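## Task

Find the patch panel under the switch whose ports have red covers. Ports are counted 1 to 24 starting from the left. Take the lead out of port 19 and hang its cable on the nearest ring of the cable manager to the left of that port; the plug itself may dangle. Do not pull any other plug, not even partly outward. At the end, every other plug must still be latched in its port with its latch lever raised. Every lead must still pass through the manager rings it was routed through, and no lead may be sharply kinked or twisted around another.

## Robot and tools

ROBOT. There are two 6-joint arms, left_arm and right_arm, each with a two-finger parallel gripper. They hang from a head-height mount with bases at (+0.057, +0.244, +1.625) m for left_arm and (+0.057, -0.244, +1.625) m for right_arm. The names are the robot's own sides, not sides of the image: left_arm is on +y.

FRAME. All reported positions are in one scene frame, in metres. The origin is on the floor at the centre of the robot's foot, +x points where the robot faces, +z points up and +y points to the robot's left. end_effector_position is the point between the finger pads, about 1 cm short of the fingertips. end_effector_quat_wxyz gives gripper orientation. The fingers point along the gripper's +z axis and separate along its y axis. Reported poses can be off by a few cm, more at long reach. The furniture may be rotated relative to the robot.

ROW FORMAT. Every motion row is one flat list of 14 numbers covering both arms, each number in [-1, 1]. The order is: left waist, shoulder, elbow, wrist pitch, wrist yaw, wrist roll, left opening, then the same seven for the right arm. A row must have all 14 numbers even when one arm stays still.

JOINT NUMBERS. Joint numbers are offsets, not poses. They count from the Joint targets line as it stood when the action or move began, not from the previous row. Sending the same offset again moves the joint further. The scale is 1.0 = 1.264 rad for the waist, 1.32 for the shoulder, 1.276 for the elbow, 1.83 for wrist pitch, 6.358 for wrist yaw and 7.625 for wrist roll. Stated joint ranges in rad: waist -2.880..2.880, shoulder 0.000..3.142, elbow 0.000..3.019, wrist pitch -1.693..1.571, wrist yaw -1.571..1.571, wrist roll -2.094..2.094. An action that would push a joint more than 0.084 rad beyond its range is rejected for both arms. The real stops may differ from these by up to 0.084 rad.

OPENING NUMBER. The opening number is absolute: +1 is fully open (0.094 m gap) and -1 is shut. Sending 0 means half open, not 'no change'. To leave a gripper as it is, resend its current value from Tool commands.

execute_actions(actions, cameras). actions is a list of actions. Each action is a table of up to 15 rows, one row per 1/30 s step, so one action lasts 0.5 s. If a table is shorter, its last row is held for the remaining steps. An empty list moves nothing and just reports state and images.

cameras (all tools). This argument lists the image sources to return: cam_head_left, cam_head_right, cam_left_wrist, cam_right_wrist, each 672x504. Omitted or ["all"] returns all of them; [] returns none.

move(target, speed, blend, opening_speed, blocking, cameras). This drives the joints smoothly, all joints finishing together. target is one 14-number row or a list of up to 15 rows. Every row is an offset from the same starting Joint targets, not from the row before. speed is the top speed in rad/s of the joint with farthest to go: 0.01 to 2, default 0.5, either one value or one per target. blend (rad) rounds the corners at intermediate targets; the default 0 stops at each one. opening_speed (per second on the -1..1 scale, at least 0.2) ramps the grippers gradually; use a slow value to close gently. The opening numbers of the first target are sent at the start. At later targets, motion pauses while the new opening is applied. A path lasts at least 0.5 s, and the whole list must fit within 10 s. The path does not avoid obstacles or the other arm. blocking=false returns after about 0.5 s while the motion continues. The result adds a 'move:' line: done, off_target (resting more than 0.035 rad from target), moving, held or fault. It may also show limits=held and each arm's worst joint error.

OTHER TOOLS. wait(seconds 0..10) lets time pass, or lets a running move continue. stop() brakes a running move. zoom_image(camera, region [x0,y0,x1,y1] in pixels, at most 504x504) returns a close-up of that camera's latest image. read_manual only returns licence text. finished_scene(scene 1 or 2) ends the scene for good and cannot be undone.

RESULT LINES. Joint positions (rad) and Joint velocities (rad/s) have one block per arm, ending with the finger-pad gap in m. 'within noise' means the arm is effectively still. Joint targets is the base for your next offsets. Tool commands shows each gripper's current command. grip_measured is the finger opening on the command scale. Joint torques are total drive output in N m, positive toward larger angles; joints 3 and 4 wrap around at ±28. Warning lines include 'joint sent to its limit', 'joint command not followed' (the clearance check altered targets), MOTOR HOT and OVER-TEMPERATURE FAULT (the arm goes limp for 30 to 60 s or more).

MOTION LIMITS. Per step, each target can lead its measured angle by at most 0.264 (waist), 0.32, 0.276, 0.33, 0.701 and 1.97 rad. A step that would move a gripper more than 110 mm is scaled down. Very small turns may not start. If an arm is pressing against something, command its targets back past its measured positions.

AVOID. Do not pull or loosen any other plug, and do not disturb lead routing. Do not let the two arms hit or press on each other. Do not knock objects off the work area or onto the floor, and do not drop things or release them while they move. Avoid fast or hard contact. Avoid holding an arm stretched out or pushing for a long time, because motors overheat, even while you are thinking.

Each tool is called after "Emit:" as name([rows], argument=value, ...), one row to a line, values as JSON.

## Session

Emit:
execute_actions(actions=[])

Scene clock: 0.00 s.
left_arm: end_effector_position=(+0.5531, -0.1989, +1.0595) grip_measured=+1.000 end_effector_quat_wxyz=(+0.212, +0.564, +0.798, +0.017) | right_arm: end_effector_position=(+0.6806, -0.4765, +1.0537) grip_measured=+1.000 end_effector_quat_wxyz=(+0.318, +0.080, +0.925, -0.194)
Joint positions: left_arm=[0.787 1.85 1.501 0.659 -0.511 1.488 0.094] | right_arm=[-1.813 1.497 1.362 0.699 0.172 0.1 0.094]
Joint velocities: within noise
Joint torques (N m): no reading
Motor temperatures (°C): left_arm=[28 28 25 25 25 26 26] | right_arm=[28 27 25 27 25 26 29]
Heat: left arm: hottest waist 28 °C; right arm: hottest gripper 29 °C.
Joint targets: left_arm=[0.788 1.850 1.500 0.661 -0.511 1.488] | right_arm=[-1.813 1.495 1.364 0.703 0.172 0.101]
Tool commands: left_gripper/opening=+1.0 right_gripper/opening=+1.0

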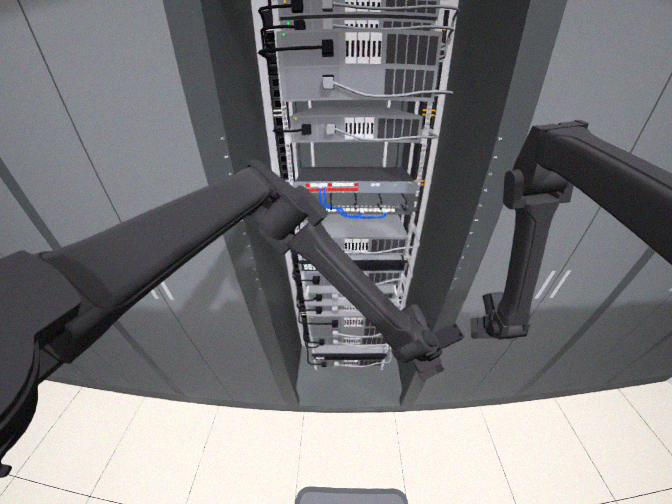

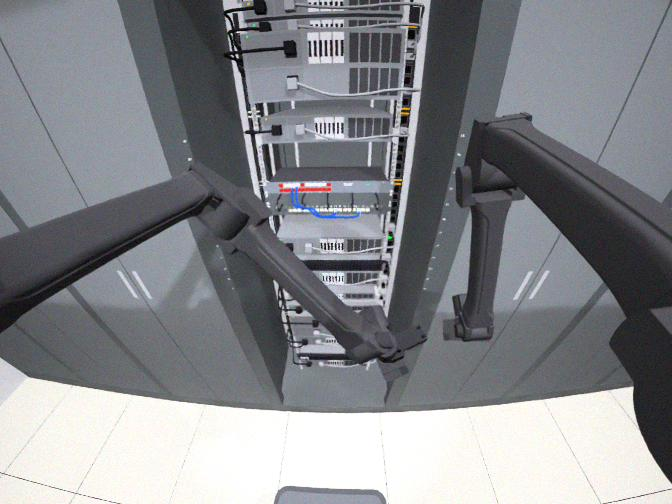

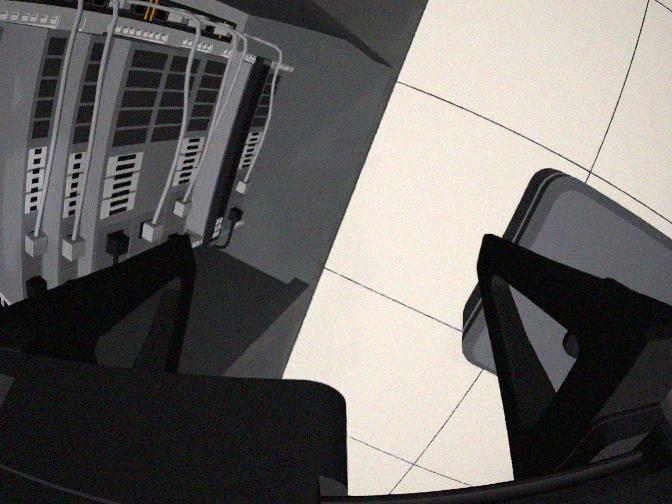

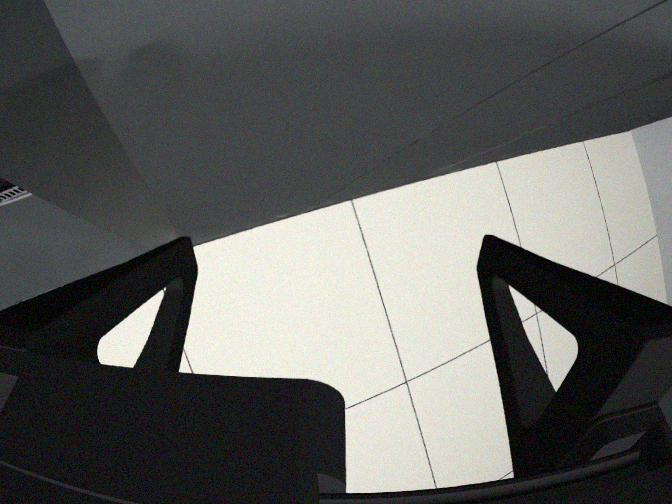

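Emit:
zoom_image(camera="cam_head_left", region=[270, 150, 450, 270])

Emit:
zoom_image(camera="cam_head_right", region=[250, 160, 410, 260])

Scaled by 2.800 from the camera's 672x504 image, which has a finer 960x720 frame.

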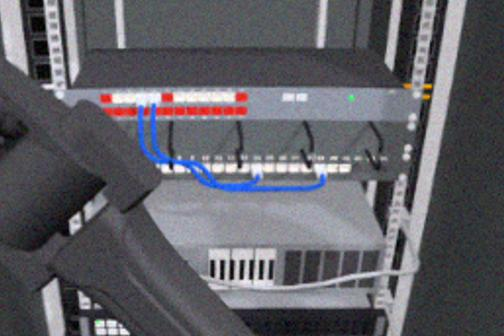

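Scaled by 3.150 from the camera's 672x504 image, which has a finer 960x720 frame.

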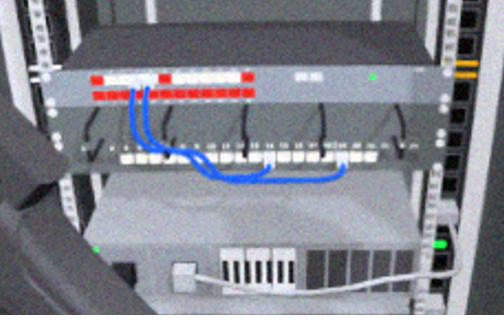

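Emit:
move(target=[1.0,0,0,0,0,0,1, 0,0,0,0,0,0,1], speed=1.0, cameras=[])

Emit:
move(target=[0,0,0,0,0,0,1, 0.606,0,-0.122,0.452,-0.027,-0.0821,1], speed=0.8)

Scene clock: 71.23 s.
left_arm: end_effector_position=(+0.4857, +0.7163, +1.0284) grip_measured=+1.000 end_effector_quat_wxyz=(-0.202, +0.541, +0.666, +0.472) | right_arm: end_effector_position=(+0.6806, -0.4765, +1.0537) grip_measured=+1.000 end_effector_quat_wxyz=(+0.318, +0.080, +0.925, -0.194)
Joint positions: left_arm=[2.068 1.85 1.501 0.659 -0.512 1.488 0.094] | right_arm=[-1.813 1.497 1.362 0.699 0.172 0.1 0.094]
Joint velocities: within noise
Joint torques (N m): left_arm=[10.75 -10.64 -0.75 0.84 -0.42 -0.04] | right_arm=[-4.07 -19.25 0.83 2.17 0.32 -0.14]
Motor temperatures (°C): left_arm=[30 29 25 25 25 26 26] | right_arm=[28 29 25 27 25 26 28]
Heat: left arm: hottest waist 30 °C; right arm: hottest shoulder 29 °C.
Joint targets: left_arm=[2.052 1.850 1.500 0.661 -0.511 1.488] | right_arm=[-1.813 1.495 1.364 0.703 0.172 0.101]
move: done
No camera images: "cameras" was empty.

Scene clock: 73.23 s.
left_arm: end_effector_position=(+0.4857, +0.7163, +1.0284) grip_measured=+1.000 end_effector_quat_wxyz=(-0.202, +0.541, +0.666, +0.472) | right_arm: end_effector_position=(+0.7471, -0.0435, +1.2333) grip_measured=+1.000 end_effector_quat_wxyz=(+0.626, -0.028, +0.779, +0.035)
Joint positions: left_arm=[2.068 1.85 1.501 0.659 -0.512 1.488 0.094] | right_arm=[-1.051 1.497 1.216 1.513 0.003 -0.511 0.094]
Joint velocities: within noise
Joint torques (N m): left_arm=[10.81 -10.7 -0.75 0.81 -0.37 -0.03] | right_arm=[8.23 -16.38 -0.83 2.99 -0.41 -0.29]
Motor temperatures (°C): left_arm=[30 29 25 25 25 26 26] | right_arm=[28 29 25 27 25 26 28]
Heat: left arm: hottest waist 30 °C; right arm: hottest shoulder 29 °C.
Joint targets: left_arm=[2.052 1.850 1.500 0.661 -0.511 1.488] | right_arm=[-1.047 1.495 1.208 1.530 0.001 -0.525]
move: done

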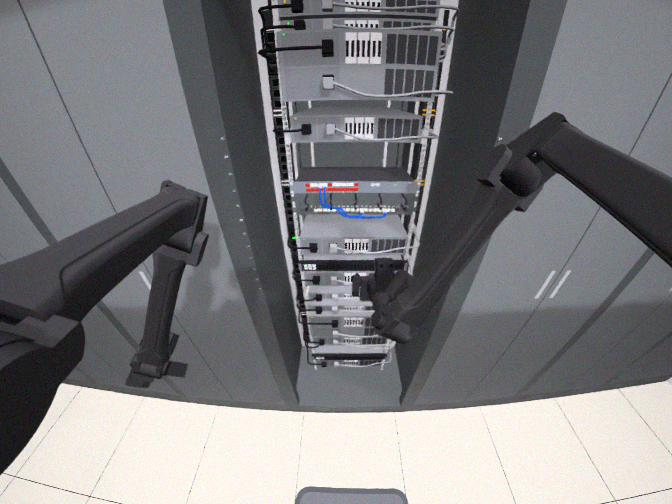

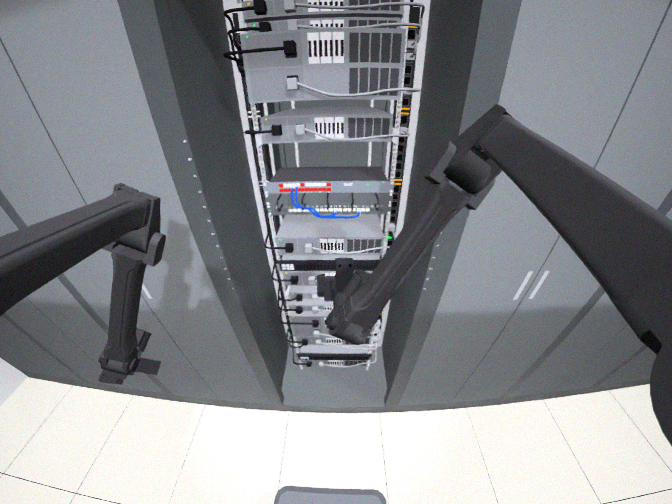

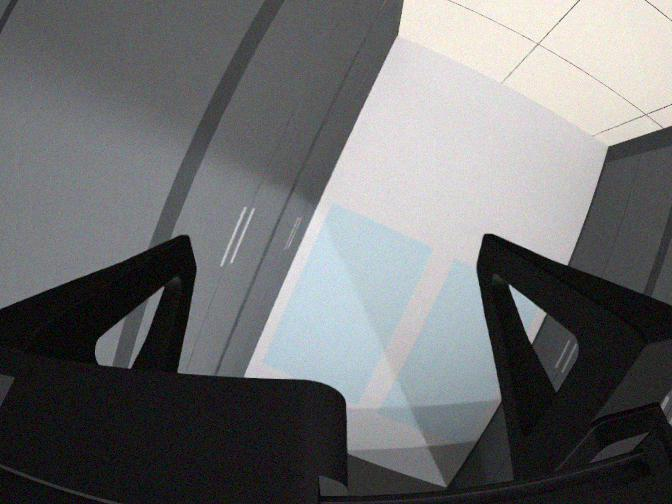

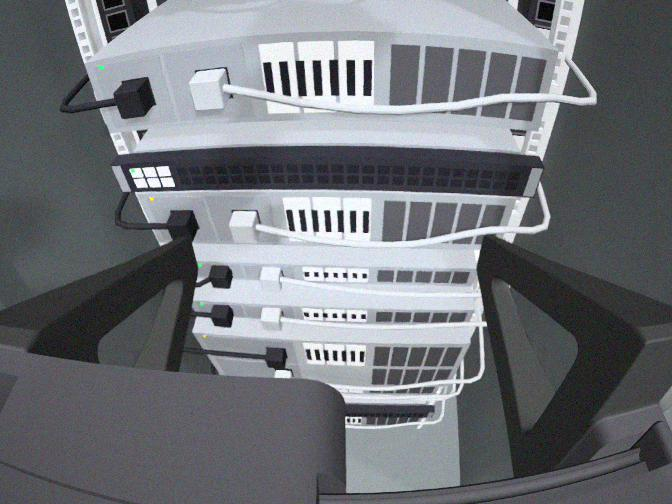

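Emit:
move(target=[0,0,0,0,0,0,1, 0.046,-0.008,0.13,0.011,0,-0.0075,1], speed=0.5, cameras=["cam_head_left","cam_right_wrist"])

Emit:
zoom_image(camera="cam_right_wrist", region=[60, 0, 564, 230])

Scene clock: 91.97 s.
left_arm: end_effector_position=(+0.4857, +0.7163, +1.0284) grip_measured=+1.000 end_effector_quat_wxyz=(-0.202, +0.541, +0.666, +0.472) | right_arm: end_effector_position=(+0.8114, -0.0456, +1.2751) grip_measured=+1.000 end_effector_quat_wxyz=(+0.685, -0.006, +0.729, +0.001)
Joint positions: left_arm=[2.068 1.85 1.501 0.659 -0.512 1.488 0.094] | right_arm=[-1.008 1.496 1.366 1.534 0.003 -0.567 0.094]
Joint velocities: within noise
Joint torques (N m): left_arm=[10.99 -10.75 -0.77 0.9 -0.41 -0.04] | right_arm=[10.05 -18.37 1.99 2.86 -0.43 -0.3]
Motor temperatures (°C): left_arm=[29 29 25 25 25 26 26] | right_arm=[28 29 25 27 26 26 28]
Heat: left arm: hottest waist 29 °C; right arm: hottest shoulder 29 °C.
Joint targets: left_arm=[2.052 1.850 1.500 0.661 -0.511 1.488] | right_arm=[-0.989 1.485 1.374 1.550 0.001 -0.582]
move: done
Images, in order (width x height): cam_head_left 672x504, cam_right_wrist 672x504.

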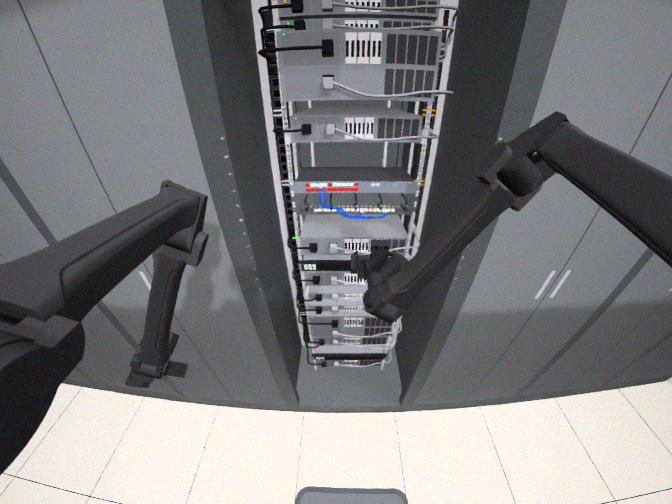

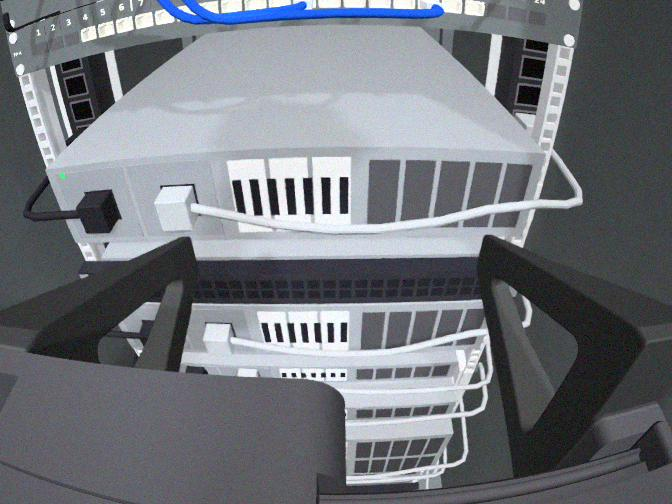

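Scaled by 1.000.

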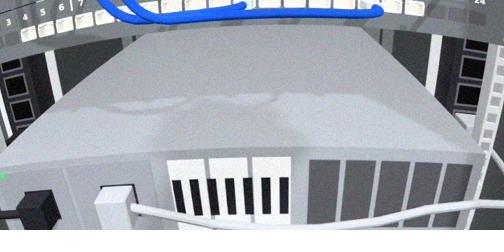

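Emit:
move(target=[0,0,0,0,0,0,1, 0.066,-0.205,-0.22,0,0,-0.011,1], speed=0.5, cameras=["cam_head_left","cam_right_wrist"])

Emit:
zoom_image(camera="cam_right_wrist", region=[220, 60, 480, 260])

Scene clock: 108.00 s.
left_arm: end_effector_position=(+0.4857, +0.7163, +1.0284) grip_measured=+1.000 end_effector_quat_wxyz=(-0.202, +0.541, +0.666, +0.472) | right_arm: end_effector_position=(+0.8013, -0.0788, +1.3848) grip_measured=+1.000 end_effector_quat_wxyz=(+0.692, -0.008, +0.722, +0.000)
Joint positions: left_arm=[2.068 1.85 1.501 0.659 -0.512 1.488 0.094] | right_arm=[-0.927 1.218 1.1 1.539 0.003 -0.651 0.094]
Joint velocities: within noise
Joint torques (N m): left_arm=[11.05 -10.99 -0.77 0.81 -0.37 -0.04] | right_arm=[8.18 -16.15 0.75 2.65 -0.48 -0.26]
Motor temperatures (°C): left_arm=[29 29 25 25 25 26 25] | right_arm=[29 30 25 27 26 26 28]
Heat: left arm: hottest waist 29 °C; right arm: hottest shoulder 30 °C.
Joint targets: left_arm=[2.052 1.850 1.500 0.661 -0.511 1.488] | right_arm=[-0.906 1.214 1.093 1.550 0.001 -0.666]
move: done
Images, in order (width x height): cam_head_left 672x504, cam_right_wrist 672x504.

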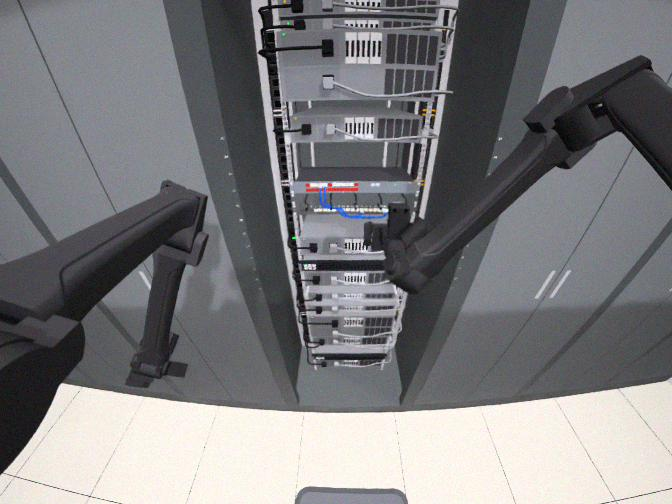

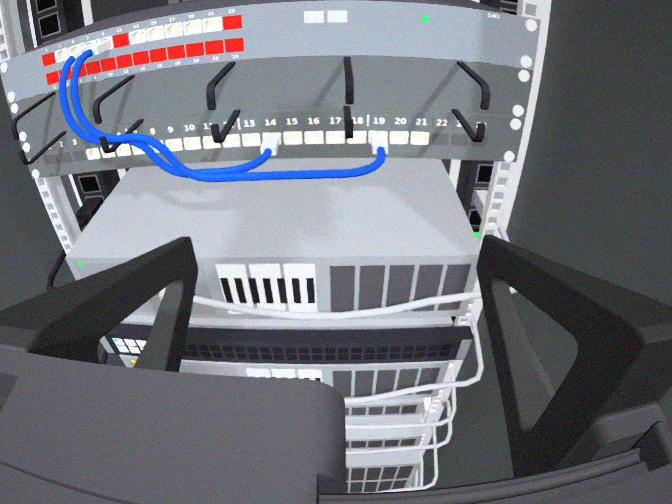

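Scaled by 1.938 from the camera's 672x504 image, which has a finer 960x720 frame.

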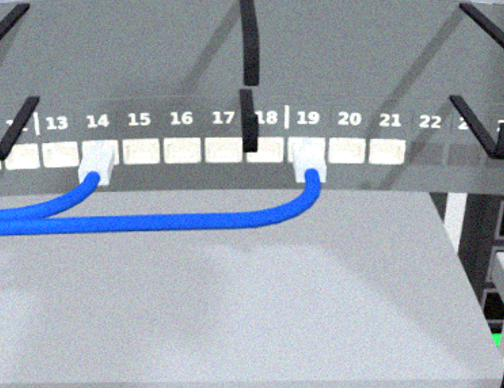

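Emit:
zoom_image(camera="cam_right_wrist", region=[180, 40, 300, 160])

Emit:
zoom_image(camera="cam_right_wrist", region=[0, 20, 180, 200])

Emit:
zoom_image(camera="cam_right_wrist", region=[320, 40, 520, 170])

Scaled by 4.200 from the camera's 672x504 image, which has a finer 960x720 frame.

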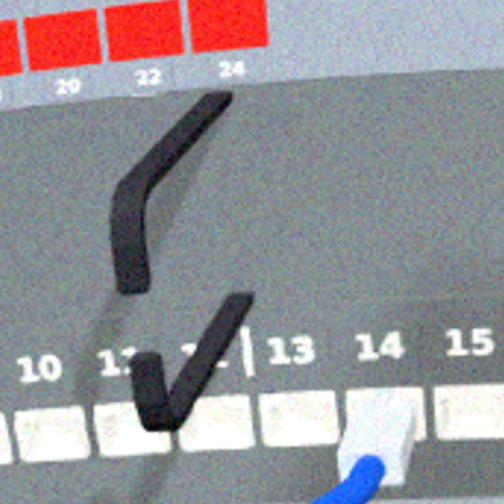

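Scaled by 2.800 from the camera's 672x504 image, which has a finer 960x720 frame.

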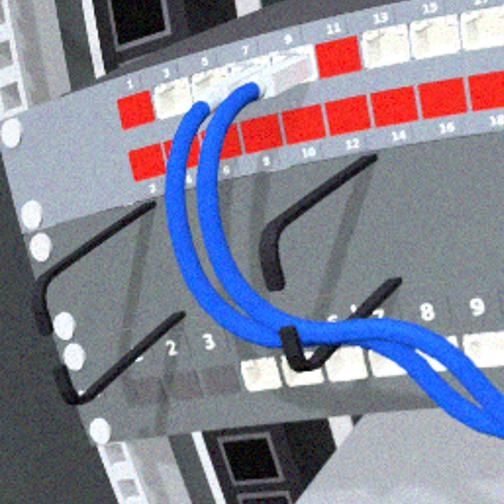

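Scaled by 2.520 from the camera's 672x504 image, which has a finer 960x720 frame.

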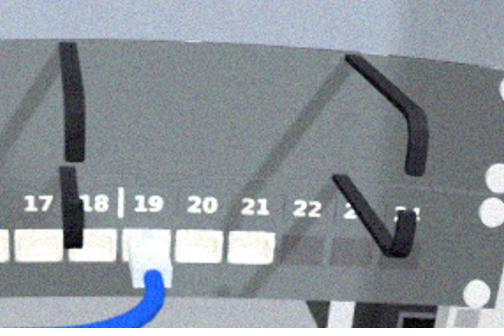

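Emit:
move(target=[0,0,0,0,0,0,1, -0.143,0.158,0.348,-0.03,-0.0157,0.2308,1], speed=0.6, cameras=["cam_head_left","cam_head_right","cam_right_wrist"])

Scene clock: 186.93 s.
left_arm: end_effector_position=(+0.4857, +0.7163, +1.0284) grip_measured=+1.000 end_effector_quat_wxyz=(-0.202, +0.541, +0.666, +0.472) | right_arm: end_effector_position=(+0.8965, -0.1025, +1.3517) grip_measured=+1.000 end_effector_quat_wxyz=(+0.541, +0.462, +0.455, +0.537)
Joint positions: left_arm=[2.068 1.85 1.501 0.659 -0.512 1.488 0.094] | right_arm=[-1.065 1.402 1.51 1.503 -0.095 1.079 0.094]
Joint velocities: within noise
Joint torques (N m): left_arm=[11.4 -11.11 -0.87 0.76 -0.37 -0.04] | right_arm=[4.66 -18.32 6.06 2.04 -0.43 -0.12]
Motor temperatures (°C): left_arm=[29 30 25 25 26 25 25] | right_arm=[29 31 25 26 26 26 28]
Heat: left arm: hottest shoulder 30 °C; right arm: hottest shoulder 31 °C.
Joint targets: left_arm=[2.052 1.850 1.500 0.661 -0.511 1.488] | right_arm=[-1.086 1.423 1.537 1.495 -0.099 1.093]
move: done
Images, in order (width x height): cam_head_left 672x504, cam_head_right 672x504, cam_right_wrist 672x504.

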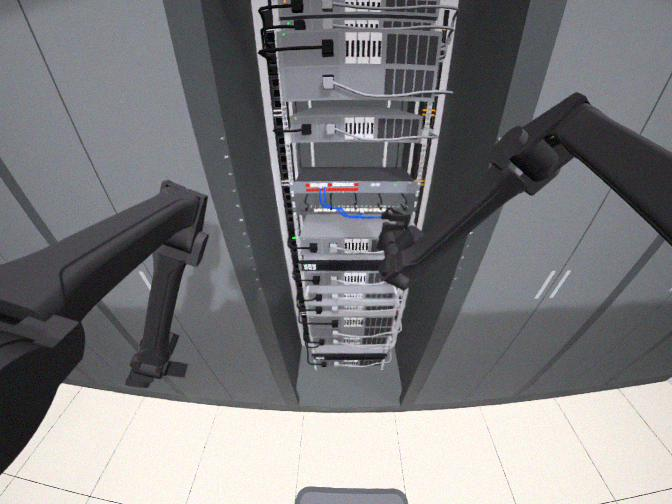

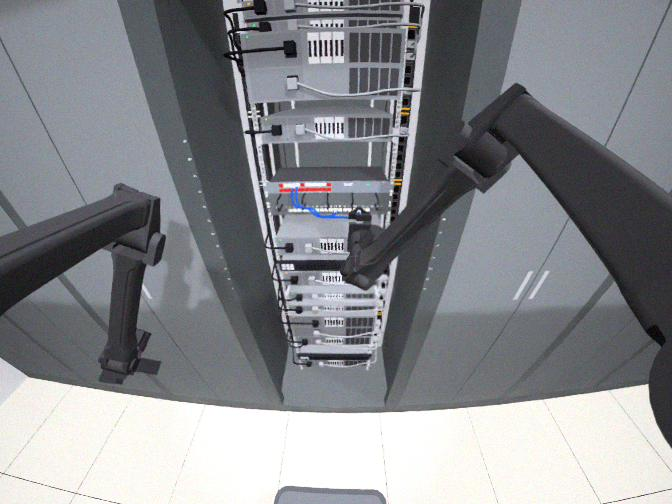

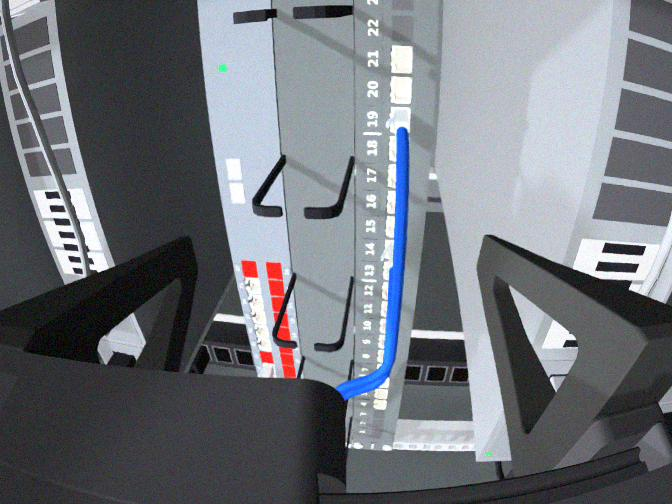

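Emit:
zoom_image(camera="cam_right_wrist", region=[340, 60, 460, 180])

Emit:
zoom_image(camera="cam_right_wrist", region=[220, 130, 460, 370])

Scaled by 4.200 from the camera's 672x504 image, which has a finer 960x720 frame.

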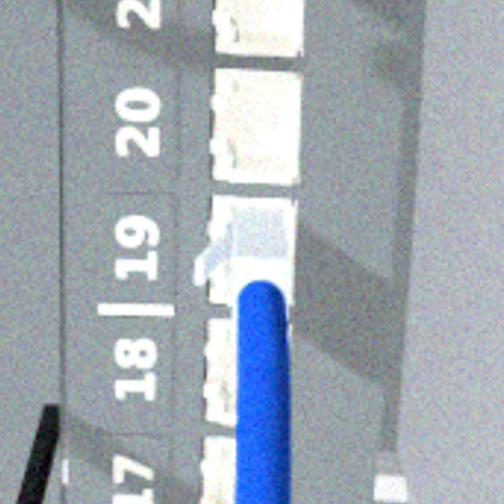

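Scaled by 2.100 from the camera's 672x504 image, which has a finer 960x720 frame.

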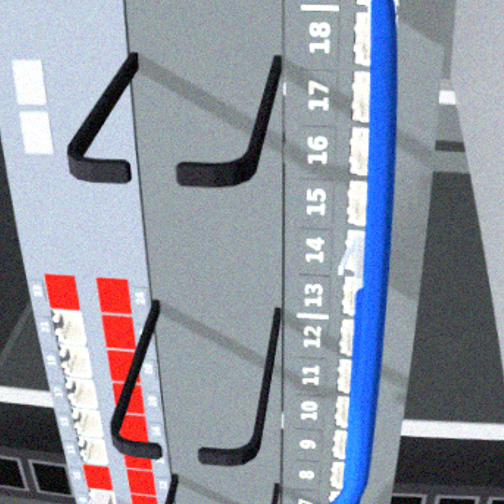

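Emit:
move(target=[0,0,0,0,0,0,1, -0.14,-0.0705,0.068,-0.2005,-0.0474,0.0223,-0.3], speed=0.4, cameras=["cam_head_right","cam_right_wrist"])

Emit:
zoom_image(camera="cam_right_wrist", region=[240, 130, 460, 350])

Scene clock: 253.10 s.
left_arm: end_effector_position=(+0.4857, +0.7163, +1.0284) grip_measured=+1.000 end_effector_quat_wxyz=(-0.202, +0.541, +0.666, +0.472) | right_arm: end_effector_position=(+0.9337, -0.1148, +1.3173) grip_measured=-0.298 end_effector_quat_wxyz=(+0.405, +0.401, +0.569, +0.594)
Joint positions: left_arm=[2.068 1.85 1.501 0.659 -0.512 1.488 0.094] | right_arm=[-1.246 1.347 1.594 1.136 -0.396 1.249 0.033]
Joint velocities: within noise
Joint torques (N m): left_arm=[10.4 -11.05 -0.75 0.84 -0.39 -0.04] | right_arm=[2.61 -24.76 7.94 2.22 -0.34 -0.12]
Motor temperatures (°C): left_arm=[29 30 25 25 26 25 25] | right_arm=[28 31 27 26 26 26 28]
Heat: left arm: hottest shoulder 30 °C; right arm: hottest shoulder 31 °C.
Joint targets: left_arm=[2.052 1.850 1.500 0.661 -0.511 1.488] | right_arm=[-1.264 1.330 1.624 1.128 -0.400 1.263]
move: done
Images, in order (width x height): cam_head_right 672x504, cam_right_wrist 672x504.

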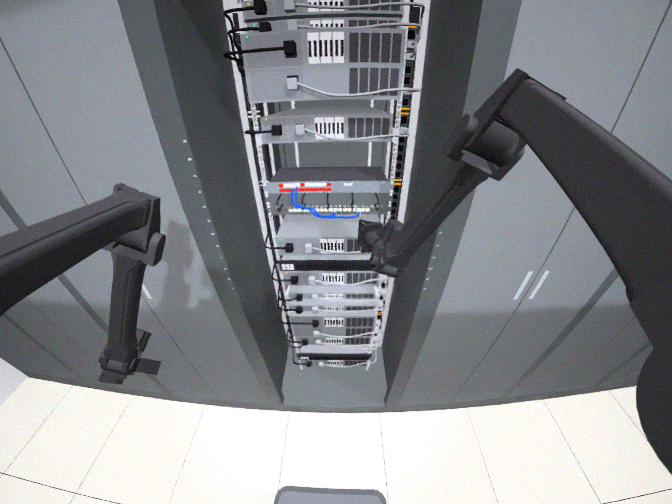

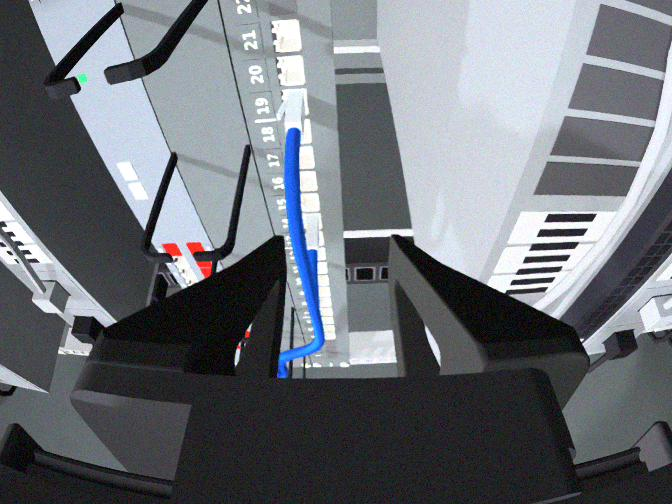

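Scaled by 2.291 from the camera's 672x504 image, which has a finer 960x720 frame.

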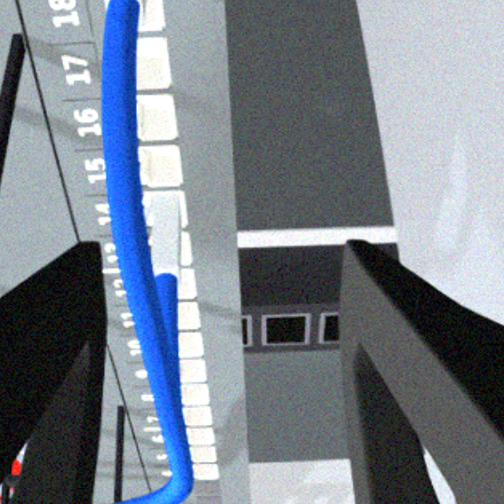

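Emit:
zoom_image(camera="cam_right_wrist", region=[230, 60, 350, 180])

Scaled by 4.200 from the camera's 672x504 image, which has a finer 960x720 frame.

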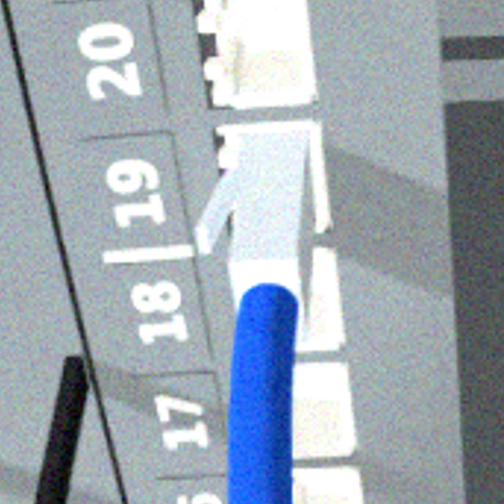

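Emit:
move(target=[0,0,0,0,0,0,1, 0.003,0.0027,0.0856,-0.0414,-0.0002,-0.001,-0.3], speed=0.2, cameras=["cam_right_wrist"])

Emit:
zoom_image(camera="cam_right_wrist", region=[230, 60, 450, 280])

Scene clock: 285.57 s.
left_arm: end_effector_position=(+0.4857, +0.7163, +1.0284) grip_measured=+1.000 end_effector_quat_wxyz=(-0.202, +0.541, +0.666, +0.472) | right_arm: end_effector_position=(+0.9696, -0.1228, +1.3367) grip_measured=-0.298 end_effector_quat_wxyz=(+0.413, +0.395, +0.562, +0.597)
Joint positions: left_arm=[2.068 1.85 1.501 0.659 -0.512 1.488 0.094] | right_arm=[-1.246 1.347 1.695 1.06 -0.398 1.25 0.033]
Joint velocities: within noise
Joint torques (N m): left_arm=[11.16 -11.16 -0.84 0.76 -0.38 -0.04] | right_arm=[2.96 -25.23 9.7 2.24 -0.36 -0.19]
Motor temperatures (°C): left_arm=[29 30 25 25 26 25 25] | right_arm=[28 31 28 26 26 26 28]
Heat: left arm: hottest shoulder 30 °C; right arm: hottest shoulder 31 °C.
Joint targets: left_arm=[2.052 1.850 1.500 0.661 -0.511 1.488] | right_arm=[-1.260 1.333 1.734 1.053 -0.402 1.256]
move: off_target (right_arm); right_arm: the elbow is farthest, 0.038 rad from its target
Images, in order (width x height): cam_right_wrist 672x504.

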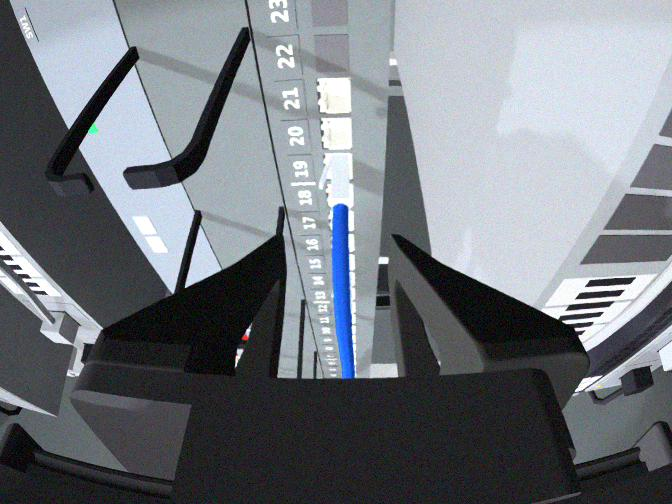

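Scaled by 2.291 from the camera's 672x504 image, which has a finer 960x720 frame.

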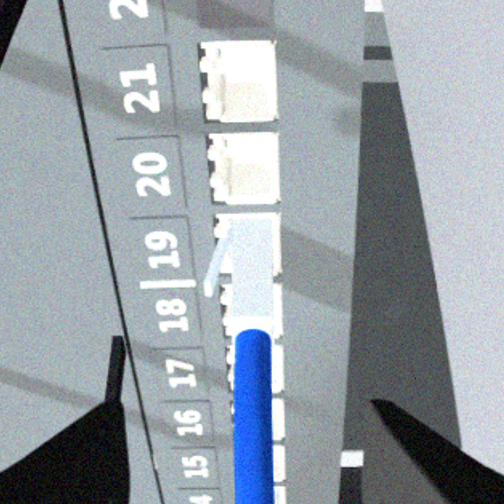

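Emit:
move(target=[0,0,0,0,0,0,1, 0.0294,0.0379,0.1171,-0.0623,0.0009,-0.0061,-0.3], speed=0.15, cameras=["cam_right_wrist"])

Emit:
zoom_image(camera="cam_right_wrist", region=[250, 140, 430, 320])

Scene clock: 302.97 s.
left_arm: end_effector_position=(+0.4857, +0.7163, +1.0284) grip_measured=+1.000 end_effector_quat_wxyz=(-0.202, +0.541, +0.666, +0.472) | right_arm: end_effector_position=(+1.0029, -0.1208, +1.3426) grip_measured=-0.298 end_effector_quat_wxyz=(+0.415, +0.388, +0.571, +0.593)
Joint positions: left_arm=[2.068 1.85 1.501 0.659 -0.512 1.488 0.094] | right_arm=[-1.234 1.372 1.817 0.947 -0.403 1.213 0.033]
Joint velocities: within noise
Joint torques (N m): left_arm=[10.93 -10.93 -0.84 0.85 -0.35 -0.04] | right_arm=[5.66 -24 13.14 2.18 0.03 -0.29]
Motor temperatures (°C): left_arm=[29 30 25 25 26 25 25] | right_arm=[28 31 29 26 26 26 28]
Heat: left arm: hottest shoulder 30 °C; right arm: hottest shoulder 31 °C.
Joint targets: left_arm=[2.052 1.850 1.500 0.661 -0.511 1.488] | right_arm=[-1.222 1.383 1.883 0.939 -0.396 1.210]
move: off_target (right_arm); right_arm: the elbow is farthest, 0.066 rad from its target
Images, in order (width x height): cam_right_wrist 672x504.

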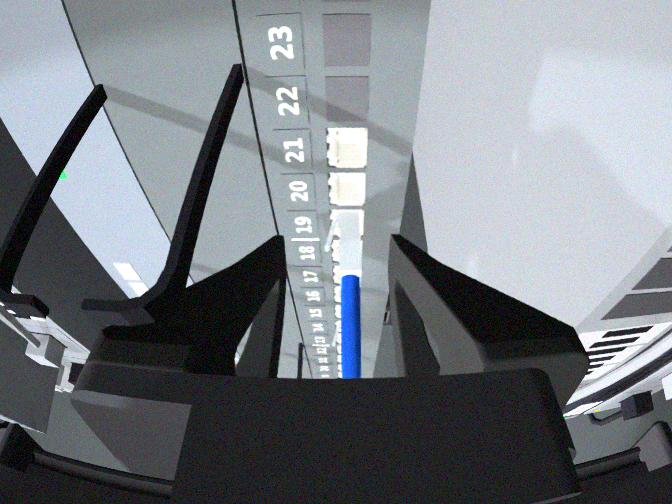

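Scaled by 2.800 from the camera's 672x504 image, which has a finer 960x720 frame.

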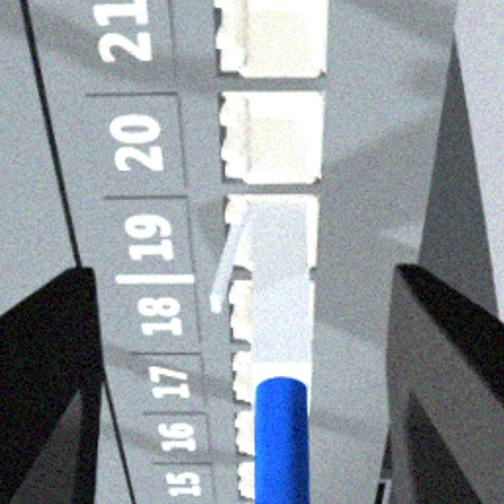

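Emit:
execute_actions(actions=[])

Emit:
zoom_image(camera="cam_head_right", region=[310, 170, 430, 290])

Emit:
zoom_image(camera="cam_head_left", region=[340, 170, 460, 290])

Emit:
zoom_image(camera="cam_right_wrist", region=[0, 60, 300, 360])

Scene clock: 341.07 s.
left_arm: end_effector_position=(+0.4857, +0.7163, +1.0284) grip_measured=+1.000 end_effector_quat_wxyz=(-0.202, +0.541, +0.666, +0.472) | right_arm: end_effector_position=(+1.0029, -0.1207, +1.3424) grip_measured=-0.298 end_effector_quat_wxyz=(+0.415, +0.388, +0.571, +0.592)
Joint positions: left_arm=[2.068 1.85 1.501 0.659 -0.512 1.488 0.094] | right_arm=[-1.234 1.373 1.817 0.946 -0.403 1.211 0.033]
Joint velocities: within noise
Joint torques (N m): left_arm=[10.87 -10.99 -0.81 0.81 -0.39 -0.05] | right_arm=[5.54 -24.35 13.03 2.15 0.04 -0.27]
Motor temperatures (°C): left_arm=[29 30 25 25 26 25 25] | right_arm=[28 36 32 26 25 26 28]
Heat: left arm: hottest shoulder 30 °C; right arm: hottest shoulder 36 °C.
Joint targets: left_arm=[2.052 1.850 1.500 0.661 -0.511 1.488] | right_arm=[-1.222 1.383 1.883 0.939 -0.396 1.209]
Tool commands: left_gripper/opening=+1.0 right_gripper/opening=-0.3

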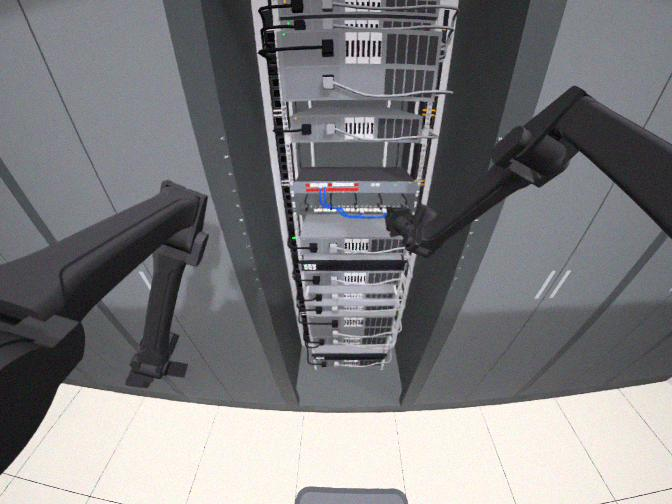

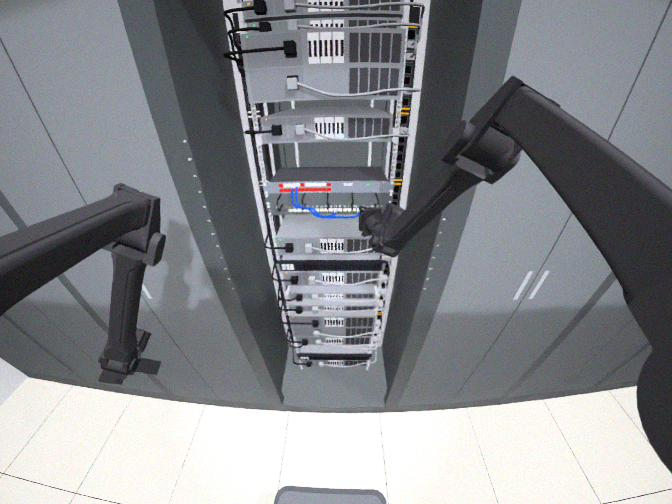

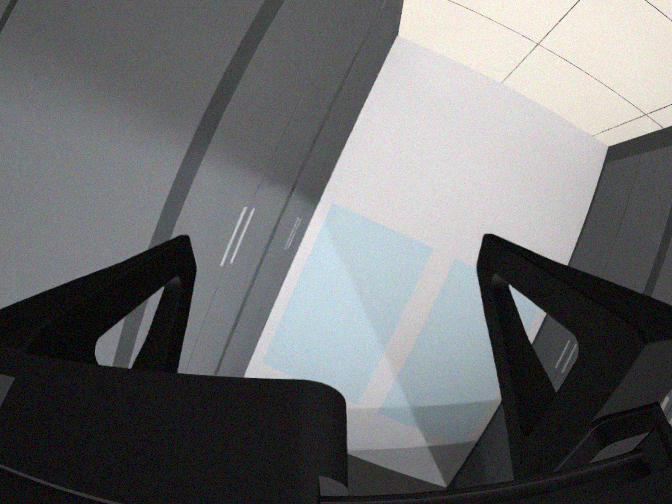

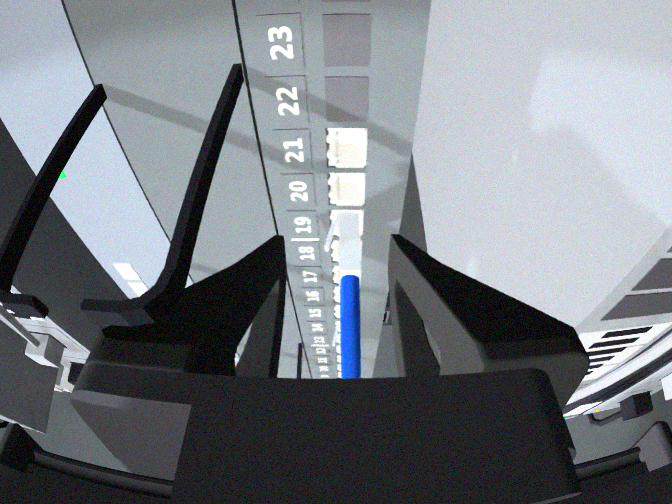

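Scaled by 4.200 from the camera's 672x504 image, which has a finer 960x720 frame.

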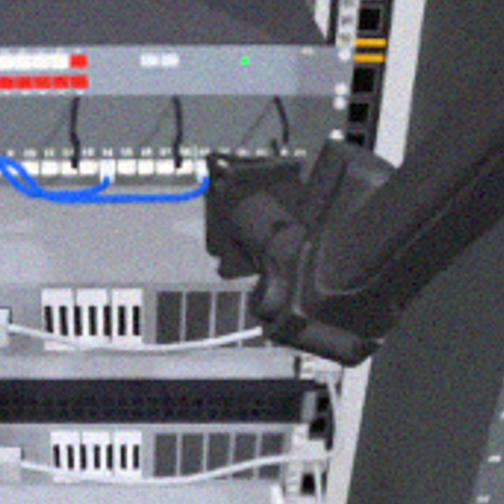

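Scaled by 4.200 from the camera's 672x504 image, which has a finer 960x720 frame.

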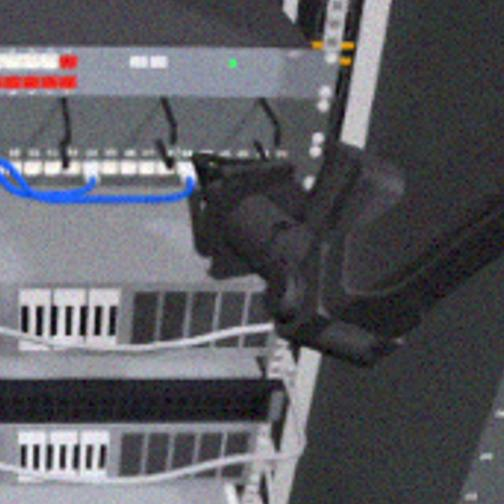

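Scaled by 1.680 from the camera's 672x504 image, which has a finer 960x720 frame.

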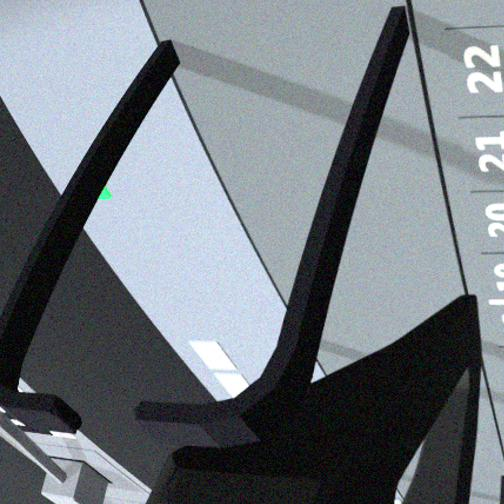

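Emit:
move([
  [0,0,0,0,0,0,1, -0.03,-0.038,-0.117,0.0623,-0.001,0.006,-0.3],
  [0,0,0,0,0,0,1, 0.001,-0.034,-0.1305,0.0842,0.0153,0.0005,-0.3],
], speed=0.25, cameras=["cam_right_wrist"])

Emit:
zoom_image(camera="cam_right_wrist", region=[230, 60, 450, 280])

Scene clock: 371.53 s.
left_arm: end_effector_position=(+0.4857, +0.7163, +1.0284) grip_measured=+1.000 end_effector_quat_wxyz=(-0.202, +0.541, +0.666, +0.472) | right_arm: end_effector_position=(+0.9804, -0.1351, +1.3350) grip_measured=-0.298 end_effector_quat_wxyz=(+0.447, +0.419, +0.546, +0.571)
Joint positions: left_arm=[2.068 1.85 1.501 0.659 -0.512 1.488 0.094] | right_arm=[-1.236 1.365 1.726 1.075 -0.302 1.228 0.033]
Joint velocities: within noise
Joint torques (N m): left_arm=[10.58 -11.16 -0.75 0.8 -0.4 -0.05] | right_arm=[5.89 -26.46 5.26 3.14 -0.08 -0.4]
Motor temperatures (°C): left_arm=[29 30 25 25 26 25 25] | right_arm=[28 37 33 26 25 26 27]
Heat: left arm: hottest shoulder 30 °C; right arm: hottest shoulder 37 °C.
Joint targets: left_arm=[2.052 1.850 1.500 0.661 -0.511 1.488] | right_arm=[-1.221 1.339 1.717 1.093 -0.298 1.213]
move: done
Images, in order (width x height): cam_right_wrist 672x504.

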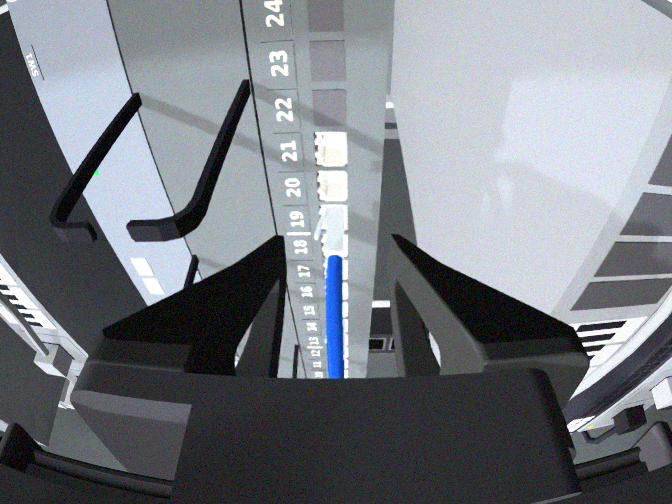

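Scaled by 2.291 from the camera's 672x504 image, which has a finer 960x720 frame.

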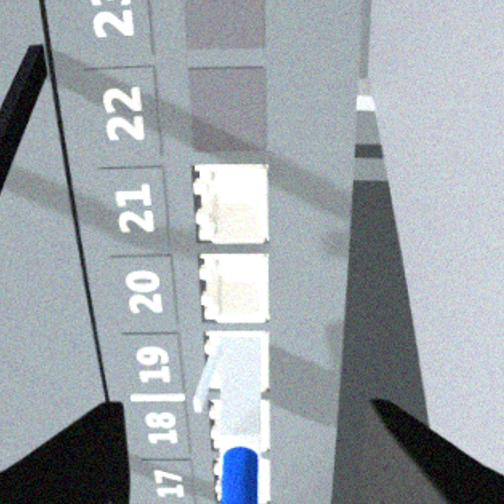

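Emit:
move(target=[0,0,0,0,0,0,1, 0.043,0.025,0.077,-0.042,0.0016,-0.0059,-0.3], speed=0.15, cameras=["cam_right_wrist"])

Emit:
zoom_image(camera="cam_right_wrist", region=[230, 120, 450, 340])

Scene clock: 381.63 s.
left_arm: end_effector_position=(+0.4857, +0.7163, +1.0284) grip_measured=+1.000 end_effector_quat_wxyz=(-0.202, +0.541, +0.666, +0.472) | right_arm: end_effector_position=(+0.9970, -0.1230, +1.3493) grip_measured=-0.298 end_effector_quat_wxyz=(+0.449, +0.420, +0.543, +0.572)
Joint positions: left_arm=[2.068 1.85 1.501 0.659 -0.512 1.488 0.094] | right_arm=[-1.189 1.365 1.772 1.023 -0.291 1.183 0.033]
Joint velocities: within noise
Joint torques (N m): left_arm=[11.28 -10.75 -0.81 0.8 -0.39 -0.04] | right_arm=[6.95 -23.47 10.5 2.15 -0.16 -0.38]
Motor temperatures (°C): left_arm=[29 30 25 25 26 25 25] | right_arm=[28 36 33 26 25 26 27]
Heat: left arm: hottest shoulder 30 °C; right arm: hottest shoulder 36 °C.
Joint targets: left_arm=[2.052 1.850 1.500 0.661 -0.511 1.488] | right_arm=[-1.167 1.372 1.815 1.016 -0.288 1.168]
move: off_target (right_arm); right_arm: the elbow is farthest, 0.043 rad from its target
Images, in order (width x height): cam_right_wrist 672x504.

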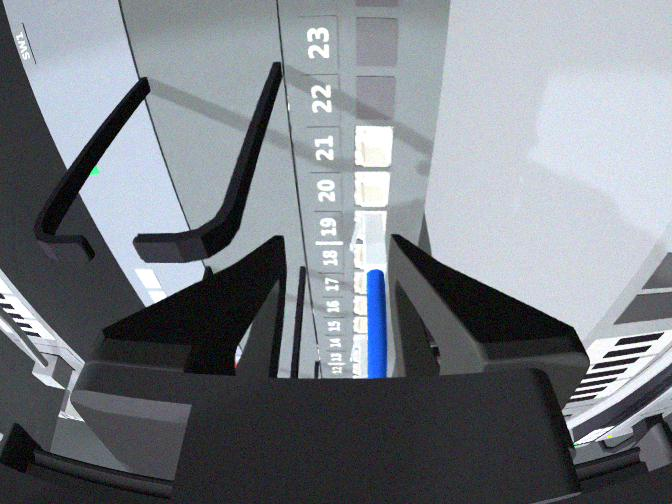

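Scaled by 2.291 from the camera's 672x504 image, which has a finer 960x720 frame.

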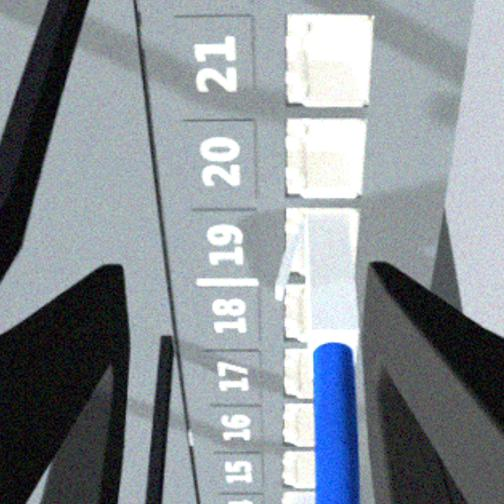

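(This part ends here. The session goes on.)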